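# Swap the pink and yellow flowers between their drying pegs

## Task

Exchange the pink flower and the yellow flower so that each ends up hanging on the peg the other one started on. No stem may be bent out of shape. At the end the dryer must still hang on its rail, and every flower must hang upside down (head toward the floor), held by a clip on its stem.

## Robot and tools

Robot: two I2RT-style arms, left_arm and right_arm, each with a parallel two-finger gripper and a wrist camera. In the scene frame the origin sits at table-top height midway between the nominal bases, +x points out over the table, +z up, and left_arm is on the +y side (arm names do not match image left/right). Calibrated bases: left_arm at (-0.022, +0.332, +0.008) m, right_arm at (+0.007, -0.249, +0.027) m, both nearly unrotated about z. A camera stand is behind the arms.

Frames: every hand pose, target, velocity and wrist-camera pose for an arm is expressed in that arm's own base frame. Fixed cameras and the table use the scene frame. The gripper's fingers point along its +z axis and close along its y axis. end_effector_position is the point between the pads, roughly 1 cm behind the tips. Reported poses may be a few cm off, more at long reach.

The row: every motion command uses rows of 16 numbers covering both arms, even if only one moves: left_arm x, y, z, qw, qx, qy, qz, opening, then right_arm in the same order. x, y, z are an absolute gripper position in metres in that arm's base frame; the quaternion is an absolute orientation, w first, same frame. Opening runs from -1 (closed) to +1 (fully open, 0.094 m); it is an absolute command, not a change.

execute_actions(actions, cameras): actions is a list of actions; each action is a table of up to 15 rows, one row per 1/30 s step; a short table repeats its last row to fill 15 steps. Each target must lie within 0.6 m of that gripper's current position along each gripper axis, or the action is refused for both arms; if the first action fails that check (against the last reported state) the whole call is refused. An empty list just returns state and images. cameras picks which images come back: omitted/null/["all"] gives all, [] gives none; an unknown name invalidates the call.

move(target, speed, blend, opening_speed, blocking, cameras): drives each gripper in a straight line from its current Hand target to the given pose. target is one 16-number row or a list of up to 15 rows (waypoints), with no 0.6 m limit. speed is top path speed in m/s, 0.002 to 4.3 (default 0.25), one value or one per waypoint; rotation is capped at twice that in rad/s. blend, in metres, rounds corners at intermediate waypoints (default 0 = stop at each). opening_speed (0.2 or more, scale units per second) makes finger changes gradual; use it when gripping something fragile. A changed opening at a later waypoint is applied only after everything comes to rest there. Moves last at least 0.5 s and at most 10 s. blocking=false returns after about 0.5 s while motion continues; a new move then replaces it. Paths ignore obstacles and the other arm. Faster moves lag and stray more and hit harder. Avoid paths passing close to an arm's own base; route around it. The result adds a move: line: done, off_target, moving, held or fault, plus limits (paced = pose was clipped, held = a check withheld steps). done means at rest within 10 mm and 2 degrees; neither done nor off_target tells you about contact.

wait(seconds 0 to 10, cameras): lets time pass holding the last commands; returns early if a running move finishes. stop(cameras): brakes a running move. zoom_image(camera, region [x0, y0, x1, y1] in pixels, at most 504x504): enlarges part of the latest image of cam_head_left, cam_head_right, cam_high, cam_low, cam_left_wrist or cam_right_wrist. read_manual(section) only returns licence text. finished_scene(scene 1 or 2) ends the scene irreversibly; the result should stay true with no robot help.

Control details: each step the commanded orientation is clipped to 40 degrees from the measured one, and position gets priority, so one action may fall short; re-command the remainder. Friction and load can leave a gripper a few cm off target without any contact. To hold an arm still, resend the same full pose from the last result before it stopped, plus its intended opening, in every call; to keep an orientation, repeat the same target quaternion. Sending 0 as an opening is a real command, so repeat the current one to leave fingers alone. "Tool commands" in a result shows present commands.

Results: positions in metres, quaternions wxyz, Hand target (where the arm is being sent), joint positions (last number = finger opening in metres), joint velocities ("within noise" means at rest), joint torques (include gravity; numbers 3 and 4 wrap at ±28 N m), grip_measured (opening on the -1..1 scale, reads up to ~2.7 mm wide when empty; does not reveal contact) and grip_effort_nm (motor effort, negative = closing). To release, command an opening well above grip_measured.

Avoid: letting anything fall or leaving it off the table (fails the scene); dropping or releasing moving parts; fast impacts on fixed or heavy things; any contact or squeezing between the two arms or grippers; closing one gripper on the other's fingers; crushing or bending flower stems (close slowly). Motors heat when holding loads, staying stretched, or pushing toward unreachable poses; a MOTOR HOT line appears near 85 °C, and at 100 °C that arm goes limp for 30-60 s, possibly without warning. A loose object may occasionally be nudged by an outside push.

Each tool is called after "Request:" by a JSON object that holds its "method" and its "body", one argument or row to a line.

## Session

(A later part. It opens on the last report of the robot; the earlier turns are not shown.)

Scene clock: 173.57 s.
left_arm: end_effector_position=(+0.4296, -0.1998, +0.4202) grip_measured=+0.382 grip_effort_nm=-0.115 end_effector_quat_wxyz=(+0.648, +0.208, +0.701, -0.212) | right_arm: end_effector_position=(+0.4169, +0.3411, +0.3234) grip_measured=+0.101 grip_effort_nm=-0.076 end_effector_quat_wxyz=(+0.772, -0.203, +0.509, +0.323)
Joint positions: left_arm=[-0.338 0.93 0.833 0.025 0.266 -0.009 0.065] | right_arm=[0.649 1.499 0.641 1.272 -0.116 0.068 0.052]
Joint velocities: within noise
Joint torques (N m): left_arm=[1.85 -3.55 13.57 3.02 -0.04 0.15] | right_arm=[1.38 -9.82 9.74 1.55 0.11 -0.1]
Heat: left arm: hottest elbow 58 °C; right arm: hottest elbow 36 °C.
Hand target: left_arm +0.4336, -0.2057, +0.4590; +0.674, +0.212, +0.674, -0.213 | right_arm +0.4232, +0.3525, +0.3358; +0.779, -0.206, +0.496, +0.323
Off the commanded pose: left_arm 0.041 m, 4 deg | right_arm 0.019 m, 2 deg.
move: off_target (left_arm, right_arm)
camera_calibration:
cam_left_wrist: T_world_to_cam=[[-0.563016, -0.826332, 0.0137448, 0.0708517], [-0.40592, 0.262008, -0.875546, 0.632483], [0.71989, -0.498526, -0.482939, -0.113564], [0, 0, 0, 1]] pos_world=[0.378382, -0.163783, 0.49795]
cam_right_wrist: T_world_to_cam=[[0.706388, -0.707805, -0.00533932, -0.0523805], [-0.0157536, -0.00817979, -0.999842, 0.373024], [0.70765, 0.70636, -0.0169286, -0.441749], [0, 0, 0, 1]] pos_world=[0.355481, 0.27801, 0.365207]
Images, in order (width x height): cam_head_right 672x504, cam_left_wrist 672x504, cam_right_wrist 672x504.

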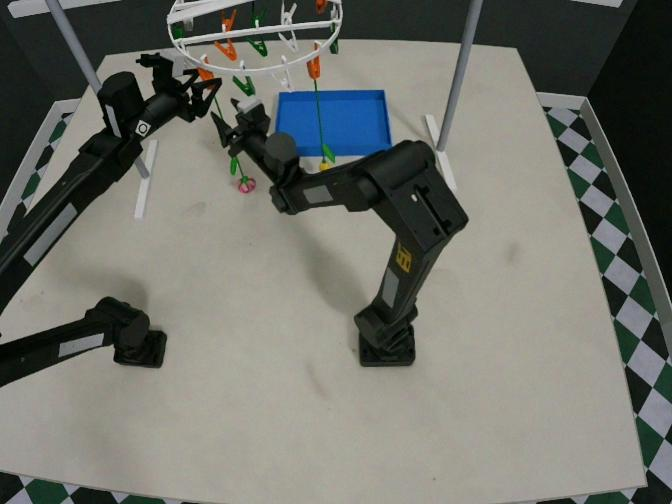

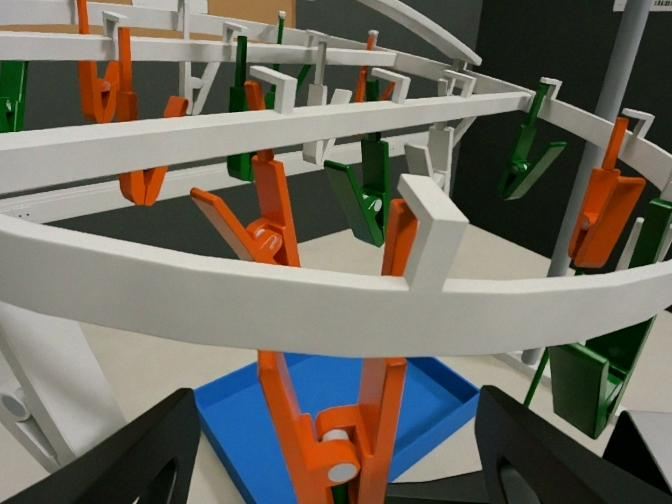

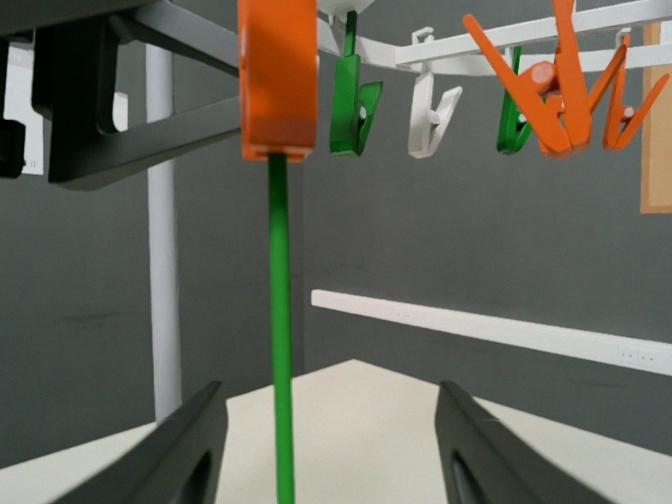

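Request:
{"method": "move", "body": {
  "target": [0.4365,-0.207,0.460,0.6744,0.2126,0.6744,-0.2126,0.38,0.415,0.363,0.336,0.7792,-0.2056,0.4964,0.3228,0.1],
  "cameras": ["cam_right_wrist"],
  "speed": 0.06
}}

Scene clock: 182.60 s.
left_arm: end_effector_position=(+0.4297, -0.1998, +0.4205) grip_measured=+0.382 grip_effort_nm=-0.115 end_effector_quat_wxyz=(+0.649, +0.208, +0.701, -0.212) | right_arm: end_effector_position=(+0.4085, +0.3517, +0.3236) grip_measured=+0.101 grip_effort_nm=-0.081 end_effector_quat_wxyz=(+0.771, -0.202, +0.508, +0.325)
Joint positions: left_arm=[-0.338 0.93 0.834 0.025 0.266 -0.009 0.065] | right_arm=[0.684 1.499 0.641 1.272 -0.085 0.057 0.052]
Joint velocities: within noise
Joint torques (N m): left_arm=[1.9 -3.49 13.56 3 -0.05 0.15] | right_arm=[1.2 -9.99 9.69 1.5 0.12 -0.12]
Heat: left arm: hottest elbow 57 °C; right arm: hottest elbow 36 °C.
Hand target: left_arm +0.4338, -0.2058, +0.4590; +0.674, +0.212, +0.674, -0.213 | right_arm +0.4143, +0.3624, +0.3358; +0.779, -0.205, +0.497, +0.323
Off the commanded pose: left_arm 0.041 m, 4 deg | right_arm 0.018 m, 2 deg.
move: off_target (left_arm, right_arm)
camera_calibration:
cam_right_wrist: T_world_to_cam=[[0.708009, -0.706166, -0.00729207, -0.039548], [-0.0161808, -0.00589825, -0.999852, 0.37257], [0.706018, 0.708022, -0.0156023, -0.443549], [0, 0, 0, 1]] pos_world=[0.347182, 0.288312, 0.365306]
Images, in order (width x height): cam_right_wrist 672x504.

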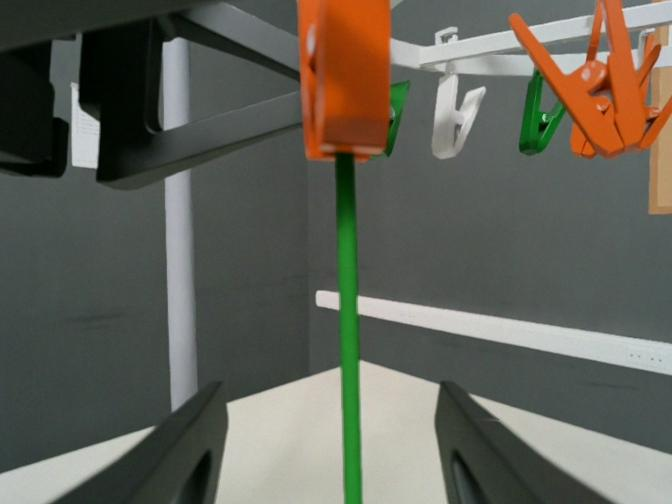

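Request:
{"method": "move", "body": {
  "target": [0.4365,-0.207,0.460,0.6744,0.2126,0.6744,-0.2126,0.38,0.4195,0.3575,0.336,0.7792,-0.2056,0.4964,0.3228,0.1],
  "cameras": ["cam_right_wrist"],
  "speed": 0.06
}}

Scene clock: 186.77 s.
left_arm: end_effector_position=(+0.4297, -0.1998, +0.4205) grip_measured=+0.382 grip_effort_nm=-0.120 end_effector_quat_wxyz=(+0.649, +0.208, +0.701, -0.212) | right_arm: end_effector_position=(+0.4070, +0.3533, +0.3235) grip_measured=+0.101 grip_effort_nm=-0.076 end_effector_quat_wxyz=(+0.770, -0.208, +0.506, +0.327)
Joint positions: left_arm=[-0.338 0.93 0.834 0.025 0.266 -0.009 0.065] | right_arm=[0.684 1.499 0.641 1.272 -0.098 0.056 0.052]
Joint velocities: within noise
Joint torques (N m): left_arm=[1.9 -3.55 13.55 2.99 -0.04 0.15] | right_arm=[-0.15 -9.88 9.63 1.5 -0.06 -0.05]
Heat: left arm: hottest elbow 56 °C; right arm: hottest elbow 36 °C.
Hand target: left_arm +0.4338, -0.2058, +0.4590; +0.674, +0.212, +0.674, -0.213 | right_arm +0.4188, +0.3569, +0.3358; +0.779, -0.206, +0.497, +0.323
Off the commanded pose: left_arm 0.041 m, 4 deg | right_arm 0.018 m, 2 deg.
move: off_target (left_arm, right_arm)
camera_calibration:
cam_right_wrist: T_world_to_cam=[[0.715803, -0.698301, -0.00113377, -0.0452785], [-0.0121125, -0.0107927, -0.999868, 0.372482], [0.698197, 0.715723, -0.0161837, -0.442945], [0, 0, 0, 1]] pos_world=[0.346185, 0.289428, 0.365213]
Images, in order (width x height): cam_right_wrist 672x504.

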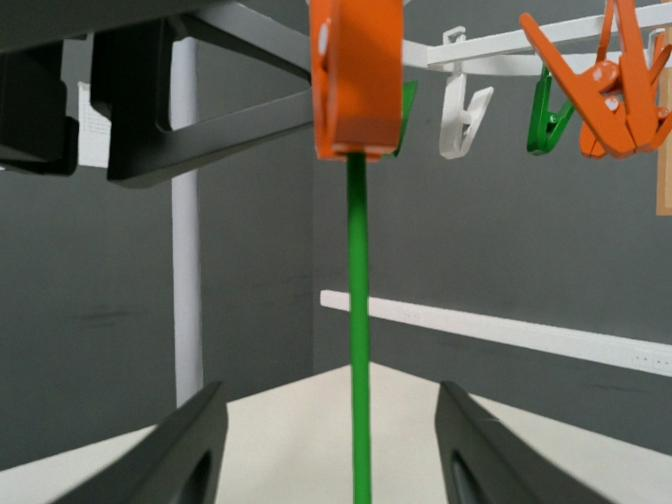

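Request:
{"method": "move", "body": {
  "target": [0.4365,-0.207,0.460,0.6744,0.2126,0.6744,-0.2126,0.38,0.4245,0.3525,0.336,0.7792,-0.2056,0.4964,0.3228,0.1],
  "cameras": ["cam_right_wrist"],
  "speed": 0.06
}}

Scene clock: 190.10 s.
left_arm: end_effector_position=(+0.4297, -0.1998, +0.4205) grip_measured=+0.382 grip_effort_nm=-0.115 end_effector_quat_wxyz=(+0.649, +0.208, +0.701, -0.212) | right_arm: end_effector_position=(+0.4111, +0.3482, +0.3234) grip_measured=+0.101 grip_effort_nm=-0.071 end_effector_quat_wxyz=(+0.771, -0.210, +0.506, +0.325)
Joint positions: left_arm=[-0.338 0.93 0.834 0.025 0.266 -0.009 0.065] | right_arm=[0.667 1.499 0.641 1.272 -0.114 0.056 0.052]
Joint velocities: within noise
Joint torques (N m): left_arm=[1.85 -3.55 13.55 2.99 -0.04 0.16] | right_arm=[-0.32 -9.7 9.77 1.58 -0.05 0.02]
Heat: left arm: hottest elbow 56 °C; right arm: hottest elbow 36 °C.
Hand target: left_arm +0.4338, -0.2058, +0.4590; +0.674, +0.212, +0.674, -0.213 | right_arm +0.4237, +0.3519, +0.3358; +0.779, -0.206, +0.496, +0.323
Off the commanded pose: left_arm 0.041 m, 4 deg | right_arm 0.019 m, 2 deg.
move: off_target (left_arm, right_arm)
camera_calibration:
cam_right_wrist: T_world_to_cam=[[0.714002, -0.700122, 0.00541293, -0.0526636], [-0.00801717, -0.0159063, -0.999841, 0.372496], [0.700097, 0.713846, -0.0169701, -0.442073], [0, 0, 0, 1]] pos_world=[0.350083, 0.284626, 0.36522]
Images, in order (width x height): cam_right_wrist 672x504.

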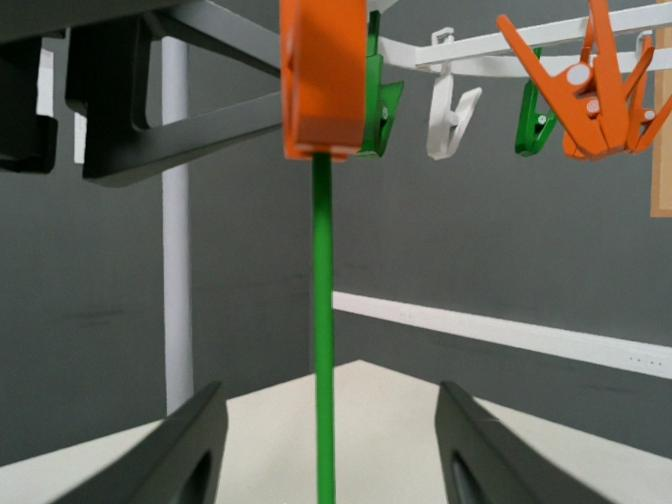

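Request:
{"method": "move", "body": {
  "target": [0.4365,-0.207,0.460,0.6744,0.2126,0.6744,-0.2126,0.38,0.4245,0.3525,0.336,0.7792,-0.2056,0.4964,0.3228,-0.96],
  "cameras": ["cam_right_wrist"],
  "opening_speed": 0.8
}}

Scene clock: 194.00 s.
left_arm: end_effector_position=(+0.4297, -0.1998, +0.4205) grip_measured=+0.382 grip_effort_nm=-0.120 end_effector_quat_wxyz=(+0.649, +0.208, +0.701, -0.212) | right_arm: end_effector_position=(+0.4111, +0.3482, +0.3234) grip_measured=-0.945 grip_effort_nm=-0.989 end_effector_quat_wxyz=(+0.771, -0.210, +0.506, +0.325)
Joint positions: left_arm=[-0.338 0.93 0.834 0.025 0.266 -0.009 0.065] | right_arm=[0.667 1.499 0.641 1.272 -0.115 0.056 0.003]
Joint velocities: within noise
Joint torques (N m): left_arm=[1.85 -3.55 13.55 2.99 -0.04 0.16] | right_arm=[-0.38 -9.7 9.8 1.57 -0.03 0.02]
Heat: left arm: hottest elbow 56 °C; right arm: hottest elbow 36 °C.
Hand target: left_arm +0.4338, -0.2058, +0.4590; +0.674, +0.212, +0.674, -0.213 | right_arm +0.4238, +0.3518, +0.3358; +0.779, -0.206, +0.497, +0.323
Off the commanded pose: left_arm 0.041 m, 4 deg | right_arm 0.019 m, 2 deg.
move: off_target (left_arm, right_arm)
camera_calibration:
cam_right_wrist: T_world_to_cam=[[0.714251, -0.699868, 0.0055475, -0.0527306], [-0.00791763, -0.0160056, -0.999841, 0.37249], [0.699845, 0.714093, -0.0169733, -0.442056], [0, 0, 0, 1]] pos_world=[0.349983, 0.284727, 0.36522]
Images, in order (width x height): cam_right_wrist 672x504.

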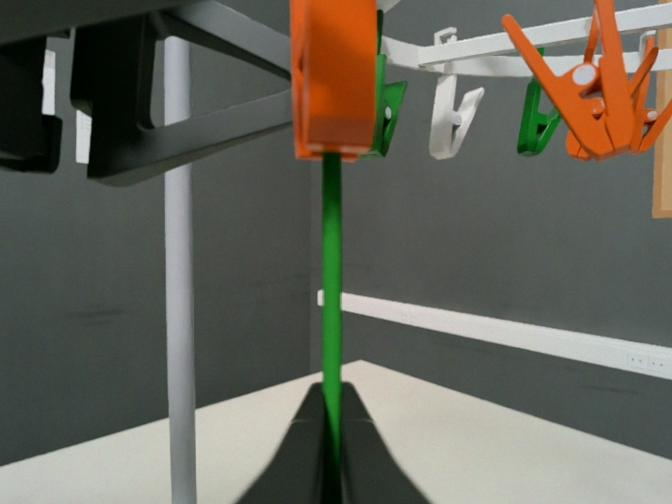

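Request:
{"method": "move", "body": {
  "target": [0.4365,-0.207,0.460,0.6744,0.2126,0.6744,-0.2126,-0.50,0.4245,0.3525,0.336,0.7792,-0.2056,0.4964,0.3228,-0.96],
  "cameras": ["cam_right_wrist","cam_left_wrist"],
  "opening_speed": 0.8
}}

Scene clock: 197.17 s.
left_arm: end_effector_position=(+0.4297, -0.1997, +0.4205) grip_measured=-0.495 grip_effort_nm=-0.252 end_effector_quat_wxyz=(+0.649, +0.208, +0.701, -0.212) | right_arm: end_effector_position=(+0.4111, +0.3482, +0.3234) grip_measured=-0.948 grip_effort_nm=-1.033 end_effector_quat_wxyz=(+0.771, -0.210, +0.506, +0.325)
Joint positions: left_arm=[-0.338 0.93 0.834 0.025 0.265 -0.009 0.024] | right_arm=[0.667 1.499 0.641 1.272 -0.115 0.056 0.002]
Joint velocities: within noise
Joint torques (N m): left_arm=[1.79 -3.55 13.55 3 -0.03 0.15] | right_arm=[-0.03 -9.76 9.81 1.61 -0.02 0.02]
Heat: left arm: hottest elbow 56 °C; right arm: hottest elbow 36 °C.
Hand target: left_arm +0.4338, -0.2057, +0.4590; +0.674, +0.212, +0.674, -0.213 | right_arm +0.4238, +0.3518, +0.3358; +0.779, -0.206, +0.497, +0.323
Off the commanded pose: left_arm 0.041 m, 4 deg | right_arm 0.019 m, 2 deg.
move: off_target (left_arm, right_arm)
camera_calibration:
cam_left_wrist: T_world_to_cam=[[-0.562439, -0.82673, 0.0134167, 0.0708099], [-0.405413, 0.261595, -0.875904, 0.63255], [0.720627, -0.498082, -0.482298, -0.113945], [0, 0, 0, 1]] pos_world=[0.378382, -0.163685, 0.498148]
cam_right_wrist: T_world_to_cam=[[0.714251, -0.699868, 0.0055475, -0.0527306], [-0.00791763, -0.0160056, -0.999841, 0.37249], [0.699845, 0.714093, -0.0169733, -0.442056], [0, 0, 0, 1]] pos_world=[0.349983, 0.284727, 0.36522]
Images, in order (width x height): cam_left_wrist 672x504, cam_right_wrist 672x504.

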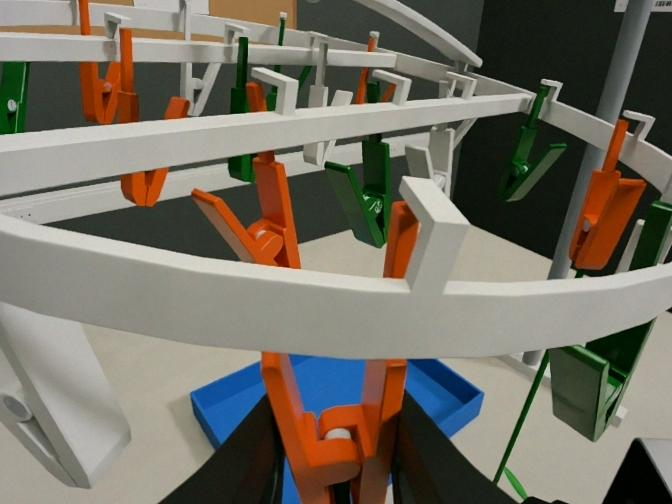

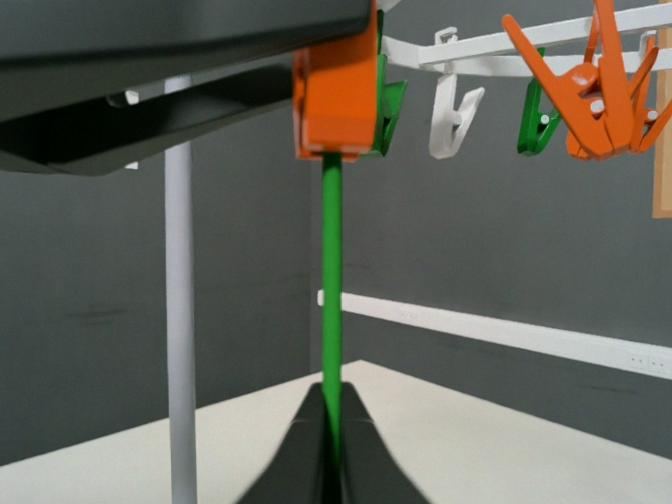

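Request:
{"method": "move", "body": {
  "target": [0.4365,-0.207,0.460,0.6744,0.2126,0.6744,-0.2126,-0.72,0.4245,0.3525,0.336,0.7792,-0.2056,0.4964,0.3228,-0.96],
  "cameras": ["cam_right_wrist","cam_left_wrist"],
  "opening_speed": 0.4
}}

Scene clock: 200.07 s.
left_arm: end_effector_position=(+0.4297, -0.1997, +0.4205) grip_measured=-0.573 grip_effort_nm=-1.053 end_effector_quat_wxyz=(+0.649, +0.208, +0.701, -0.212) | right_arm: end_effector_position=(+0.4111, +0.3482, +0.3234) grip_measured=-0.948 grip_effort_nm=-1.028 end_effector_quat_wxyz=(+0.771, -0.210, +0.506, +0.325)
Joint positions: left_arm=[-0.338 0.93 0.834 0.025 0.265 -0.009 0.02] | right_arm=[0.667 1.499 0.641 1.272 -0.115 0.056 0.002]
Joint velocities: within noise
Joint torques (N m): left_arm=[1.85 -3.49 13.57 2.99 -0.03 0.15] | right_arm=[-0.03 -9.88 9.84 1.57 -0.03 0.04]
Heat: left arm: hottest elbow 56 °C; right arm: hottest elbow 36 °C.
Hand target: left_arm +0.4338, -0.2057, +0.4590; +0.674, +0.212, +0.674, -0.213 | right_arm +0.4238, +0.3518, +0.3358; +0.779, -0.206, +0.497, +0.323
Off the commanded pose: left_arm 0.041 m, 4 deg | right_arm 0.019 m, 2 deg.
move: off_target (left_arm, right_arm)
camera_calibration:
cam_left_wrist: T_world_to_cam=[[-0.562439, -0.82673, 0.0134167, 0.0708099], [-0.405413, 0.261595, -0.875904, 0.63255], [0.720627, -0.498082, -0.482298, -0.113945], [0, 0, 0, 1]] pos_world=[0.378382, -0.163685, 0.498148]
cam_right_wrist: T_world_to_cam=[[0.714251, -0.699868, 0.0055475, -0.0527306], [-0.00791763, -0.0160056, -0.999841, 0.37249], [0.699845, 0.714093, -0.0169733, -0.442056], [0, 0, 0, 1]] pos_world=[0.349983, 0.284727, 0.36522]
Images, in order (width x height): cam_left_wrist 672x504, cam_right_wrist 672x504.

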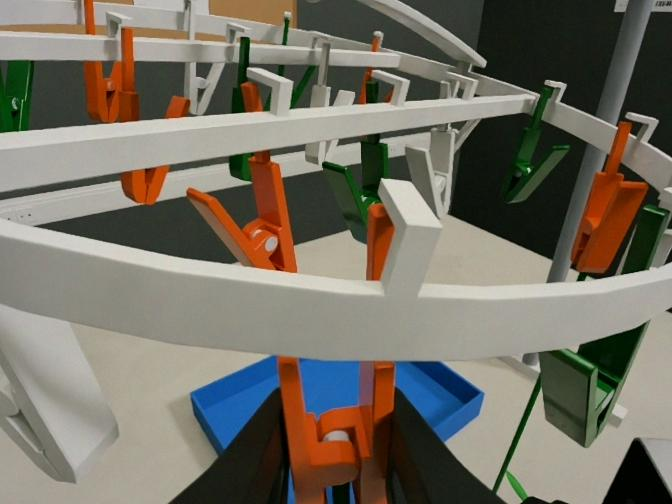

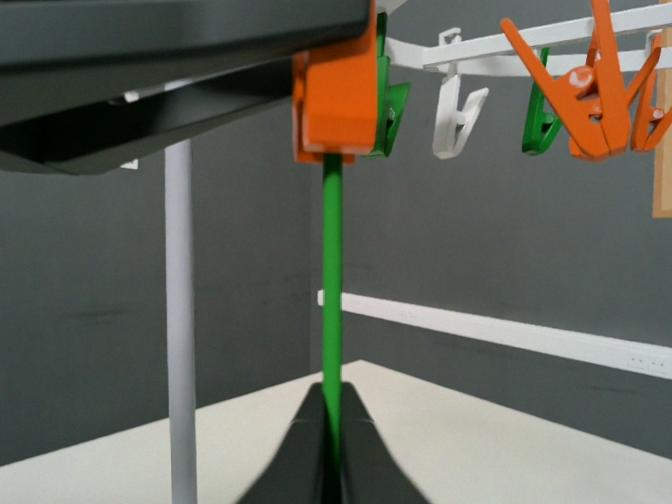

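Request:
{"method": "zoom_image", "body": {
  "camera": "cam_right_wrist",
  "region": [240, 90, 440, 240]
}}

Request:
{"method": "zoom_image", "body": {
  "camera": "cam_left_wrist",
  "region": [200, 340, 480, 504]
}}

Scaled by 2.520 from the camera's 672x504 image, which has a finer 960x720 frame.

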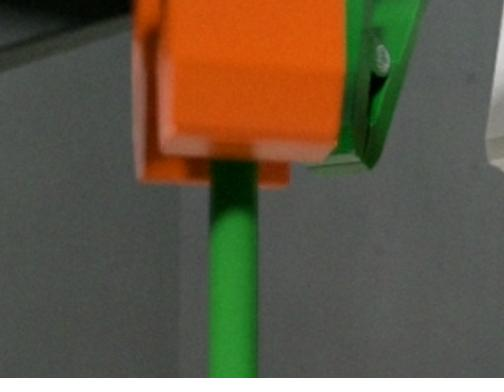

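Scaled by 1.800 from the camera's 672x504 image, which has a finer 960x720 frame.

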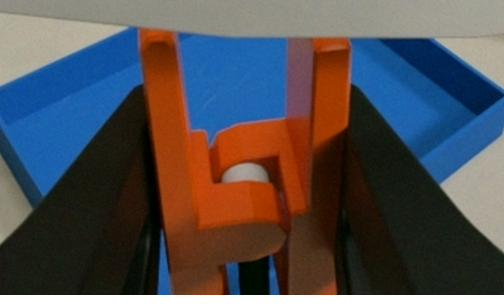

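Request:
{"method": "move", "body": {
  "target": [
    [0.4365,-0.207,0.460,0.6744,0.2126,0.6744,-0.2126,-0.72,0.4245,0.3525,0.300,0.7792,-0.2056,0.4964,0.3228,-0.96]
  ],
  "cameras": ["cam_right_wrist","cam_left_wrist"],
  "speed": 0.05
}}

Scene clock: 210.17 s.
left_arm: end_effector_position=(+0.4298, -0.1997, +0.4205) grip_measured=-0.574 grip_effort_nm=-1.067 end_effector_quat_wxyz=(+0.649, +0.208, +0.701, -0.212) | right_arm: end_effector_position=(+0.4171, +0.3529, +0.2945) grip_measured=-0.948 grip_effort_nm=-1.043 end_effector_quat_wxyz=(+0.772, -0.210, +0.505, +0.325)
Joint positions: left_arm=[-0.338 0.93 0.834 0.025 0.265 -0.009 0.02] | right_arm=[0.667 1.599 0.641 1.375 -0.115 0.056 0.002]
Joint velocities: within noise
Joint torques (N m): left_arm=[1.79 -3.55 13.55 2.99 -0.01 0.16] | right_arm=[0.03 -10.93 7.3 2.39 -0.02 0.02]
Heat: left arm: hottest elbow 56 °C; right arm: hottest elbow 37 °C.
Hand target: left_arm +0.4338, -0.2058, +0.4590; +0.674, +0.212, +0.674, -0.213 | right_arm +0.4243, +0.3523, +0.2999; +0.779, -0.206, +0.497, +0.323
Off the commanded pose: left_arm 0.041 m, 4 deg | right_arm 0.009 m, 1 deg.
move: off_target (left_arm)
camera_calibration:
cam_left_wrist: T_world_to_cam=[[-0.562089, -0.826967, 0.013441, 0.0706822], [-0.405538, 0.261408, -0.875902, 0.632607], [0.720829, -0.497786, -0.482302, -0.114043], [0, 0, 0, 1]] pos_world=[0.378482, -0.163686, 0.498148]
cam_right_wrist: T_world_to_cam=[[0.714243, -0.699872, 0.00592862, -0.0536877], [-0.00575788, -0.0143461, -0.999881, 0.342282], [0.699874, 0.714124, -0.0142764, -0.450889], [0, 0, 0, 1]] pos_world=[0.355882, 0.289326, 0.336122]
Images, in order (width x height): cam_left_wrist 672x504, cam_right_wrist 672x504.

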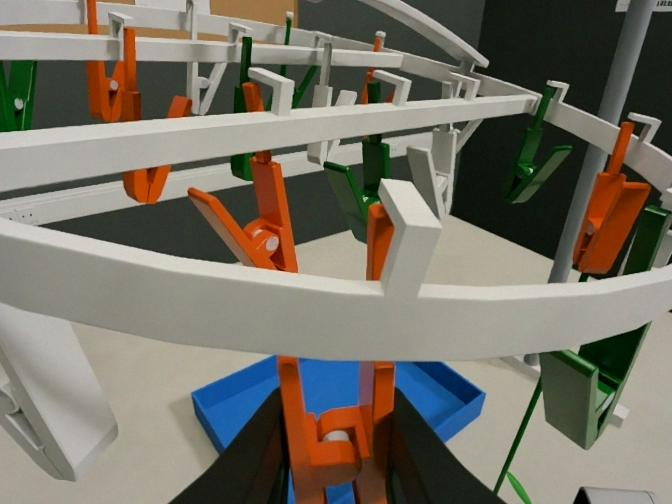

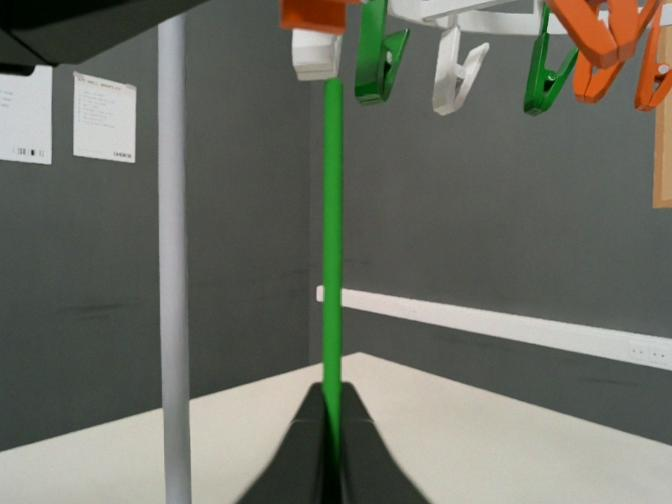

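Request:
{"method": "move", "body": {
  "target": [
    [0.4365,-0.207,0.460,0.6744,0.2126,0.6744,-0.2126,-0.3,0.4245,0.3525,0.285,0.7792,-0.2056,0.4964,0.3228,-0.96]
  ],
  "cameras": ["cam_left_wrist"],
  "speed": 0.06,
  "opening_speed": 0.6
}}

Request:
{"method": "move", "body": {
  "target": [
    [0.4365,-0.207,0.460,0.6744,0.2126,0.6744,-0.2126,0.38,0.410,0.3425,0.285,0.7792,-0.2056,0.4964,0.3228,-0.96],
    [0.339,-0.139,0.465,0.6744,0.2126,0.6744,-0.2126,0.38,0.387,0.271,0.285,0.7792,-0.2056,0.4964,0.3228,-0.96]
  ],
  "cameras": ["cam_left_wrist","cam_right_wrist"],
  "speed": 0.12
}}

Scene clock: 234.20 s.
left_arm: end_effector_position=(+0.4298, -0.1997, +0.4205) grip_measured=-0.302 grip_effort_nm=0.046 end_effector_quat_wxyz=(+0.649, +0.208, +0.701, -0.212) | right_arm: end_effector_position=(+0.4183, +0.3539, +0.2839) grip_measured=-0.948 grip_effort_nm=-1.038 end_effector_quat_wxyz=(+0.774, -0.209, +0.501, +0.326)
Joint positions: left_arm=[-0.338 0.93 0.834 0.025 0.265 -0.009 0.033] | right_arm=[0.667 1.641 0.641 1.427 -0.115 0.056 0.002]
Joint velocities: within noise
Joint torques (N m): left_arm=[1.85 -3.55 13.56 2.99 0 0.16] | right_arm=[-0.03 -11.4 6.48 2.33 -0.03 0.01]
Heat: left arm: hottest elbow 57 °C; right arm: hottest elbow 36 °C.
Hand target: left_arm +0.4338, -0.2058, +0.4590; +0.674, +0.212, +0.674, -0.213 | right_arm +0.4244, +0.3524, +0.2850; +0.779, -0.206, +0.496, +0.323
Off the commanded pose: left_arm 0.041 m, 4 deg | right_arm 0.006 m, 1 deg.
move: off_target (left_arm)
camera_calibration:
cam_left_wrist: T_world_to_cam=[[-0.562089, -0.826967, 0.013441, 0.0706822], [-0.405538, 0.261408, -0.875902, 0.632607], [0.720829, -0.497786, -0.482302, -0.114043], [0, 0, 0, 1]] pos_world=[0.378482, -0.163686, 0.498148]
Images, in order (width x height): cam_left_wrist 672x504.

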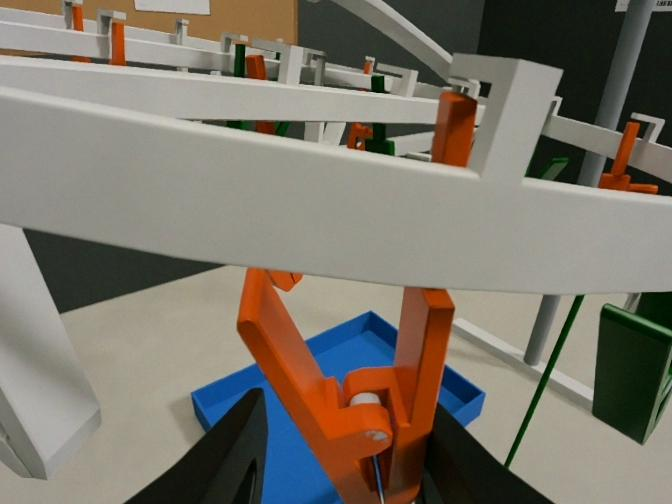

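Scene clock: 236.77 s.
left_arm: end_effector_position=(+0.3393, -0.1423, +0.4646) grip_measured=+0.378 grip_effort_nm=0.051 end_effector_quat_wxyz=(+0.674, +0.212, +0.673, -0.218) | right_arm: end_effector_position=(+0.3889, +0.2772, +0.2830) grip_measured=-0.948 grip_effort_nm=-1.028 end_effector_quat_wxyz=(+0.778, -0.212, +0.498, +0.319)
Joint positions: left_arm=[-0.205 0.611 0.77 -0.156 0.413 -0.009 0.065] | right_arm=[0.536 1.513 0.456 1.496 -0.232 0.094 0.002]
Joint velocities: within noise
Joint torques (N m): left_arm=[3.25 -0.97 9.2 1.7 0.12 0.16] | right_arm=[-0.09 -9.82 4.31 2.33 0 0.19]
Heat: left arm: hottest elbow 57 °C; right arm: hottest elbow 36 °C.
Hand target: left_arm +0.3390, -0.1391, +0.4650; +0.674, +0.213, +0.674, -0.213 | right_arm +0.3870, +0.2711, +0.2849; +0.779, -0.206, +0.497, +0.323
Off the commanded pose: left_arm 0.003 m, 1 deg | right_arm 0.007 m, 1 deg.
move: done
camera_calibration:
cam_left_wrist: T_world_to_cam=[[-0.57491, -0.818192, -0.00629234, 0.0815194], [-0.338684, 0.244966, -0.908452, 0.609685], [0.74483, -0.520148, -0.417942, -0.0401776], [0, 0, 0, 1]] pos_world=[0.283282, -0.103552, 0.53759]
cam_right_wrist: T_world_to_cam=[[0.708621, -0.70524, 0.0222067, -0.0875259], [0.0139109, -0.0175028, -0.99975, 0.322674], [0.705452, 0.708753, -0.0025923, -0.381229], [0, 0, 0, 1]] pos_world=[0.326473, 0.214118, 0.323549]
Images, in order (width x height): cam_left_wrist 672x504, cam_right_wrist 672x504.

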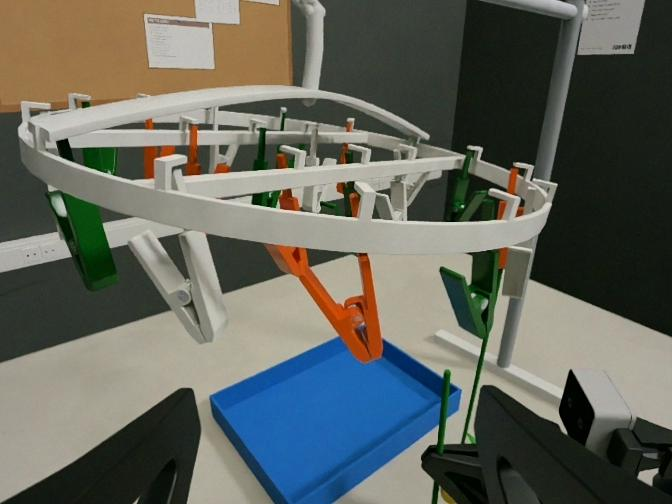

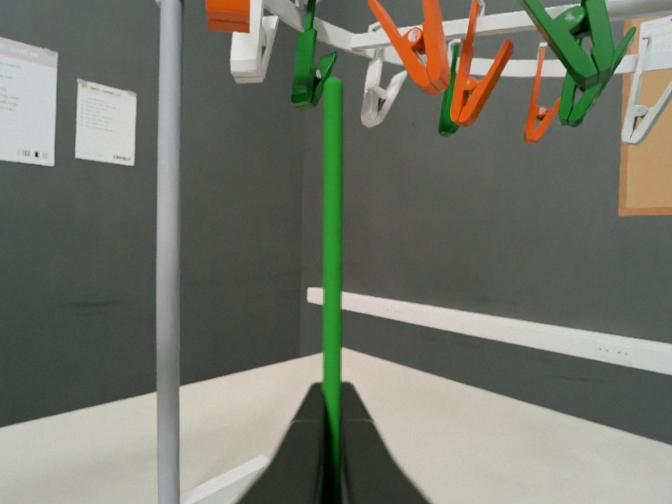

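Request:
{"method": "move", "body": {
  "target": [0.317,-0.267,0.455,0.7044,0.0616,0.7044,-0.0616,0.49,0.387,0.268,0.285,0.7792,-0.2056,0.4964,0.3228,-0.96],
  "cameras": ["cam_left_wrist","cam_right_wrist"],
  "speed": 0.12
}}

Request:
{"method": "zoom_image", "body": {
  "camera": "cam_left_wrist",
  "region": [220, 180, 480, 440]
}}

Scene clock: 244.50 s.
left_arm: end_effector_position=(+0.3153, -0.2596, +0.4187) grip_measured=+0.488 grip_effort_nm=0.051 end_effector_quat_wxyz=(+0.689, +0.077, +0.720, -0.042) | right_arm: end_effector_position=(+0.3897, +0.2749, +0.2841) grip_measured=-0.948 grip_effort_nm=-1.038 end_effector_quat_wxyz=(+0.778, -0.212, +0.497, +0.320)
Joint positions: left_arm=[-1.011 0.831 0.77 -0.011 -0.842 -0.009 0.07] | right_arm=[0.529 1.511 0.456 1.497 -0.24 0.099 0.002]
Joint velocities: within noise
Joint torques (N m): left_arm=[1.96 -2.43 13.29 2.73 -0.1 0.14] | right_arm=[-0.21 -9.82 4.1 2.3 0 0.19]
Heat: left arm: hottest elbow 58 °C; right arm: hottest elbow 35 °C.
Hand target: left_arm +0.3154, -0.2652, +0.4541; +0.704, +0.061, +0.705, -0.062 | right_arm +0.3870, +0.2682, +0.2849; +0.779, -0.206, +0.497, +0.323
Off the commanded pose: left_arm 0.037 m, 4 deg | right_arm 0.007 m, 1 deg.
move: off_target (left_arm)
camera_calibration:
cam_left_wrist: T_world_to_cam=[[-0.164038, -0.984688, -0.0589967, -0.179228], [-0.44901, 0.127784, -0.884342, 0.582856], [0.87834, -0.118575, -0.463096, -0.0214424], [0, 0, 0, 1]] pos_world=[0.251141, -0.253507, 0.49494]
cam_right_wrist: T_world_to_cam=[[0.709268, -0.704578, 0.0225653, -0.0902021], [0.0162227, -0.0156879, -0.999745, 0.322382], [0.704752, 0.709453, 0.000303188, -0.380878], [0, 0, 0, 1]] pos_world=[0.327172, 0.211718, 0.324451]
Images, in order (width x height): cam_left_wrist 672x504, cam_right_wrist 672x504.

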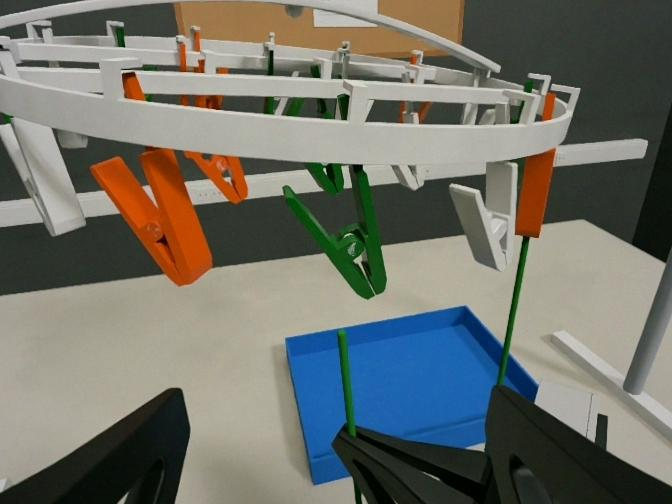

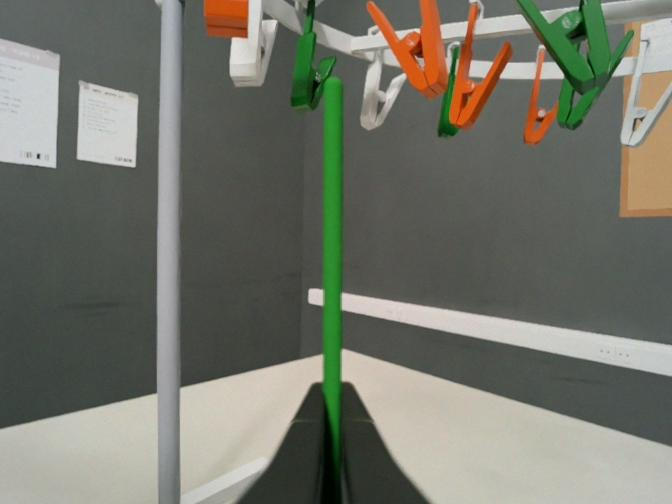

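Scaled by 1.938 from the camera's 672x504 image, which has a finer 960x720 frame.

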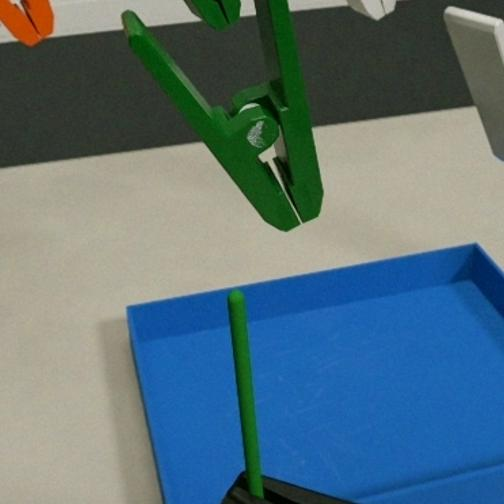

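Request:
{"method": "move", "body": {
  "target": [0.365,-0.281,0.470,0.7044,0.0616,0.7044,-0.0616,0.60,0.387,0.268,0.285,0.7792,-0.2056,0.4964,0.3228,-0.96],
  "cameras": ["cam_left_wrist","cam_right_wrist"],
  "speed": 0.08
}}

Scene clock: 259.03 s.
left_arm: end_effector_position=(+0.3567, -0.2776, +0.4342) grip_measured=+0.598 grip_effort_nm=0.046 end_effector_quat_wxyz=(+0.687, +0.079, +0.720, -0.048) | right_arm: end_effector_position=(+0.3897, +0.2747, +0.2844) grip_measured=-0.948 grip_effort_nm=-1.028 end_effector_quat_wxyz=(+0.779, -0.212, +0.497, +0.320)
Joint positions: left_arm=[-0.924 0.941 0.867 0.006 -0.743 -0.007 0.075] | right_arm=[0.528 1.51 0.456 1.498 -0.24 0.099 0.002]
Joint velocities: within noise
Joint torques (N m): left_arm=[3.25 -3.55 13.35 2.77 0.11 0.14] | right_arm=[-0.15 -9.93 4 2.3 0.01 0.19]
Heat: left arm: hottest elbow 64 °C; right arm: hottest elbow 34 °C.
Hand target: left_arm +0.3629, -0.2793, +0.4691; +0.704, +0.062, +0.704, -0.061 | right_arm +0.3870, +0.2682, +0.2849; +0.779, -0.206, +0.496, +0.323
Off the commanded pose: left_arm 0.037 m, 4 deg | right_arm 0.007 m, 1 deg.
move: off_target (left_arm)
camera_calibration:
cam_left_wrist: T_world_to_cam=[[-0.17605, -0.982954, -0.0529918, -0.187164], [-0.450411, 0.128303, -0.883554, 0.617685], [0.875292, -0.131681, -0.465321, -0.0543498], [0, 0, 0, 1]] pos_world=[0.292834, -0.270382, 0.51055]
cam_right_wrist: T_world_to_cam=[[0.708956, -0.704887, 0.0227094, -0.0901564], [0.0168103, -0.0153014, -0.999742, 0.322306], [0.705053, 0.709154, 0.00100136, -0.381068], [0, 0, 0, 1]] pos_world=[0.327172, 0.211618, 0.324652]
Images, in order (width x height): cam_left_wrist 672x504, cam_right_wrist 672x504.

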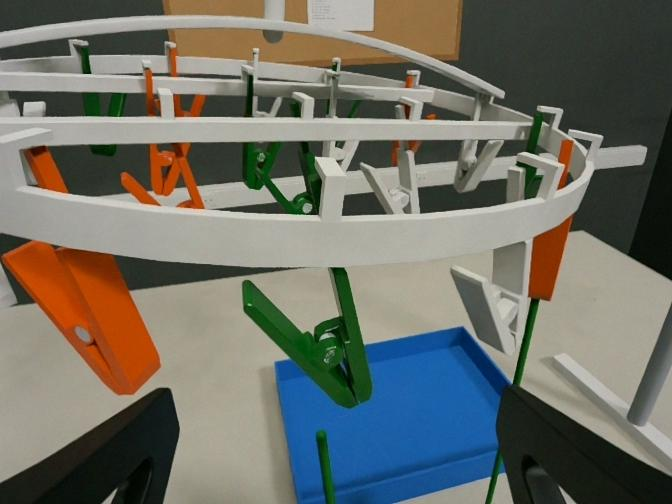

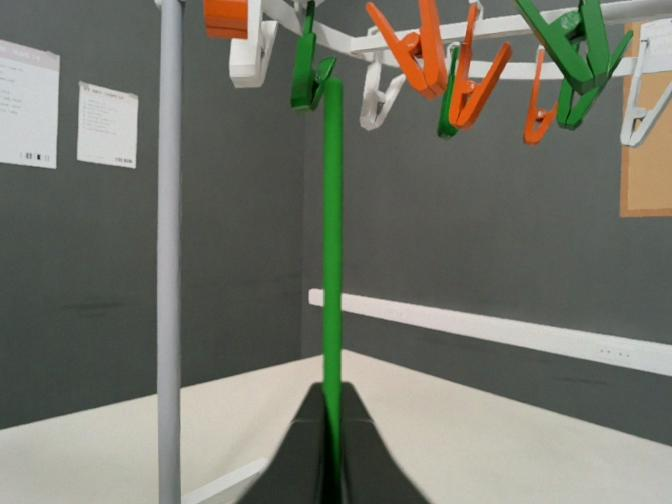

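Request:
{"method": "move", "body": {
  "target": [0.404,-0.285,0.470,0.7044,0.0616,0.7044,-0.0616,0.60,0.387,0.268,0.285,0.7792,-0.2056,0.4964,0.3228,-0.96],
  "cameras": ["cam_left_wrist","cam_right_wrist"],
  "speed": 0.06
}}

Scene clock: 265.83 s.
left_arm: end_effector_position=(+0.3947, -0.2817, +0.4338) grip_measured=+0.598 grip_effort_nm=0.056 end_effector_quat_wxyz=(+0.686, +0.078, +0.722, -0.050) | right_arm: end_effector_position=(+0.3897, +0.2747, +0.2844) grip_measured=-0.948 grip_effort_nm=-1.038 end_effector_quat_wxyz=(+0.778, -0.212, +0.497, +0.320)
Joint positions: left_arm=[-0.841 1.022 0.916 0.036 -0.659 -0.007 0.075] | right_arm=[0.528 1.51 0.456 1.498 -0.24 0.099 0.002]
Joint velocities: within noise
Joint torques (N m): left_arm=[3.25 -4.54 13.44 2.84 0.11 0.14] | right_arm=[-0.09 -9.88 4.04 2.32 0 0.19]
Heat: left arm: hottest elbow 63 °C; right arm: hottest elbow 33 °C.
Hand target: left_arm +0.4017, -0.2834, +0.4691; +0.704, +0.062, +0.704, -0.062 | right_arm +0.3870, +0.2682, +0.2849; +0.779, -0.206, +0.497, +0.323
Off the commanded pose: left_arm 0.038 m, 4 deg | right_arm 0.007 m, 1 deg.
move: off_target (left_arm)
camera_calibration:
cam_left_wrist: T_world_to_cam=[[-0.176094, -0.983137, -0.0493165, -0.186154], [-0.455029, 0.125723, -0.881557, 0.635207], [0.872892, -0.132797, -0.469495, -0.0858963], [0, 0, 0, 1]] pos_world=[0.331235, -0.274282, 0.510463]
cam_right_wrist: T_world_to_cam=[[0.709061, -0.704793, 0.0223552, -0.0901662], [0.0165646, -0.015046, -0.99975, 0.322333], [0.704953, 0.709253, 0.00100607, -0.380987], [0, 0, 0, 1]] pos_world=[0.327172, 0.211518, 0.324651]
Images, in order (width x height): cam_left_wrist 672x504, cam_right_wrist 672x504.

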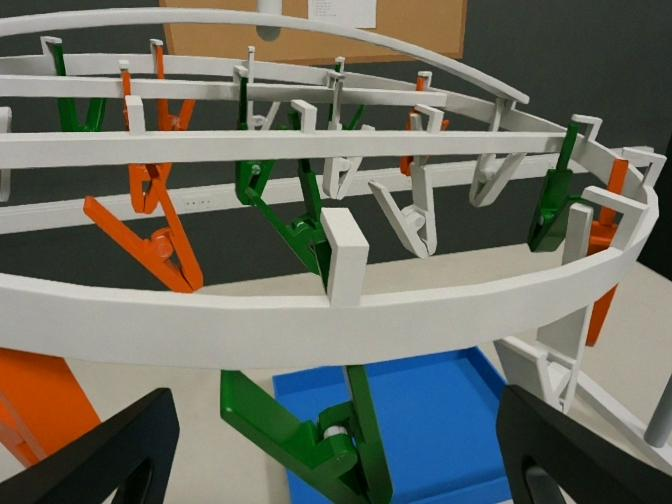

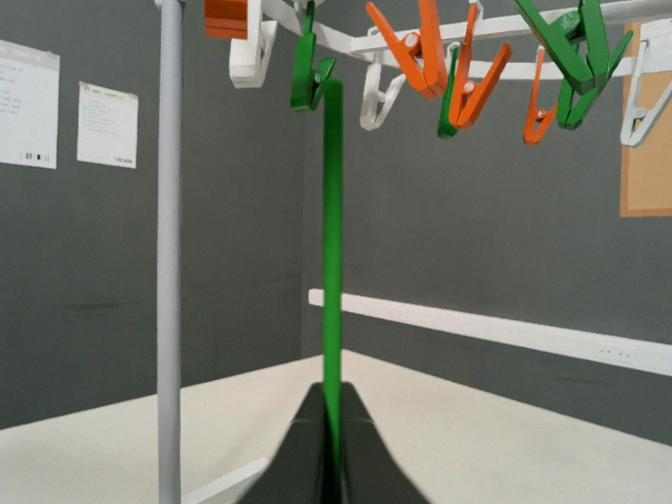

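Request:
{"method": "move", "body": {
  "target": [0.404,-0.285,0.470,0.7044,0.0616,0.7044,-0.0616,-0.2,0.387,0.268,0.285,0.7792,-0.2056,0.4964,0.3228,-0.96],
  "cameras": ["cam_left_wrist"],
  "opening_speed": 0.8
}}

Request:
{"method": "move", "body": {
  "target": [0.404,-0.285,0.470,0.7044,0.0616,0.7044,-0.0616,-0.72,0.387,0.268,0.285,0.7792,-0.2056,0.4964,0.3228,-0.96],
  "cameras": ["cam_left_wrist","cam_head_left","cam_high"],
  "opening_speed": 0.4
}}

Scene clock: 269.43 s.
left_arm: end_effector_position=(+0.3947, -0.2817, +0.4340) grip_measured=-0.197 grip_effort_nm=-0.115 end_effector_quat_wxyz=(+0.686, +0.078, +0.722, -0.050) | right_arm: end_effector_position=(+0.3897, +0.2747, +0.2844) grip_measured=-0.948 grip_effort_nm=-1.038 end_effector_quat_wxyz=(+0.778, -0.212, +0.497, +0.320)
Joint positions: left_arm=[-0.841 1.022 0.916 0.036 -0.659 -0.007 0.038] | right_arm=[0.528 1.51 0.456 1.498 -0.24 0.099 0.002]
Joint velocities: within noise
Joint torques (N m): left_arm=[3.25 -4.48 13.39 2.84 0.11 0.14] | right_arm=[-0.15 -9.88 4.04 2.32 0 0.19]
Heat: left arm: hottest elbow 63 °C; right arm: hottest elbow 33 °C.
Hand target: left_arm +0.4018, -0.2834, +0.4690; +0.704, +0.062, +0.704, -0.061 | right_arm +0.3870, +0.2682, +0.2849; +0.779, -0.206, +0.497, +0.323
Off the commanded pose: left_arm 0.037 m, 4 deg | right_arm 0.007 m, 1 deg.
move: off_target (left_arm)
camera_calibration:
cam_left_wrist: T_world_to_cam=[[-0.176162, -0.983136, -0.0490889, -0.186237], [-0.454767, 0.125512, -0.881722, 0.635322], [0.873014, -0.133002, -0.469208, -0.0860458], [0, 0, 0, 1]] pos_world=[0.331235, -0.274282, 0.510662]
Images, in order (width x height): cam_left_wrist 672x504.

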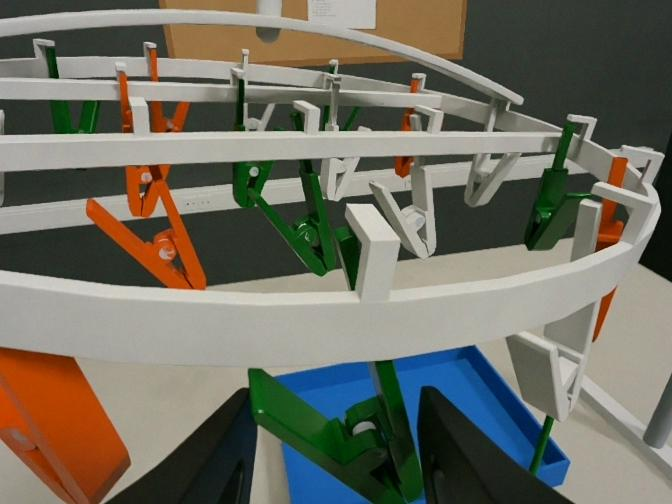

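Scene clock: 270.93 s.
left_arm: end_effector_position=(+0.3947, -0.2818, +0.4340) grip_measured=-0.608 grip_effort_nm=-1.023 end_effector_quat_wxyz=(+0.686, +0.078, +0.722, -0.050) | right_arm: end_effector_position=(+0.3897, +0.2747, +0.2844) grip_measured=-0.948 grip_effort_nm=-1.028 end_effector_quat_wxyz=(+0.778, -0.212, +0.497, +0.320)
Joint positions: left_arm=[-0.841 1.022 0.916 0.036 -0.659 -0.007 0.018] | right_arm=[0.528 1.51 0.456 1.498 -0.24 0.099 0.002]
Joint velocities: within noise
Joint torques (N m): left_arm=[3.25 -4.54 13.39 2.84 0.1 0.14] | right_arm=[-0.21 -9.88 4.05 2.33 -0.01 0.18]
Heat: left arm: hottest elbow 63 °C; right arm: hottest elbow 33 °C.
Hand target: left_arm +0.4018, -0.2834, +0.4690; +0.704, +0.062, +0.704, -0.061 | right_arm +0.3870, +0.2682, +0.2849; +0.779, -0.206, +0.497, +0.323
Off the commanded pose: left_arm 0.037 m, 4 deg | right_arm 0.007 m, 1 deg.
move: off_target (left_arm)
camera_calibration:
cam_left_wrist: T_world_to_cam=[[-0.17648, -0.983082, -0.0490319, -0.186146], [-0.454755, 0.125613, -0.881714, 0.635342], [0.872956, -0.133308, -0.469229, -0.0860993], [0, 0, 0, 1]] pos_world=[0.331235, -0.274281, 0.510662]
Images, in order (width x height): cam_head_left 672x504, cam_high 672x504, cam_left_wrist 672x504.

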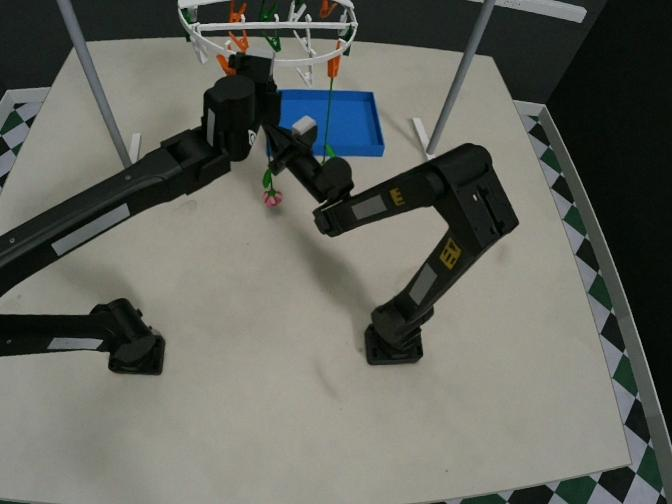

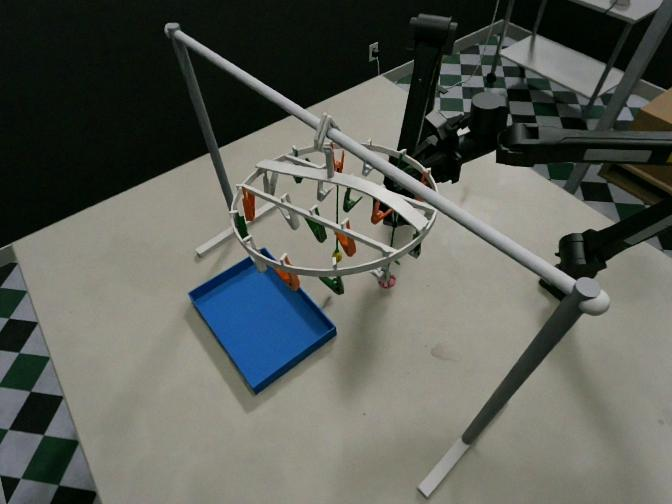

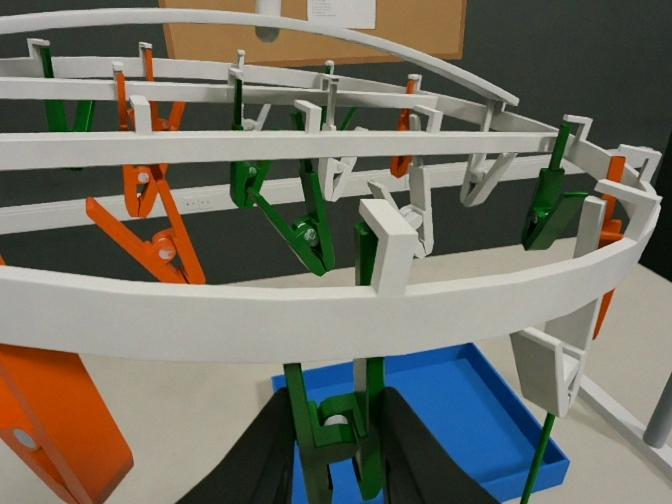

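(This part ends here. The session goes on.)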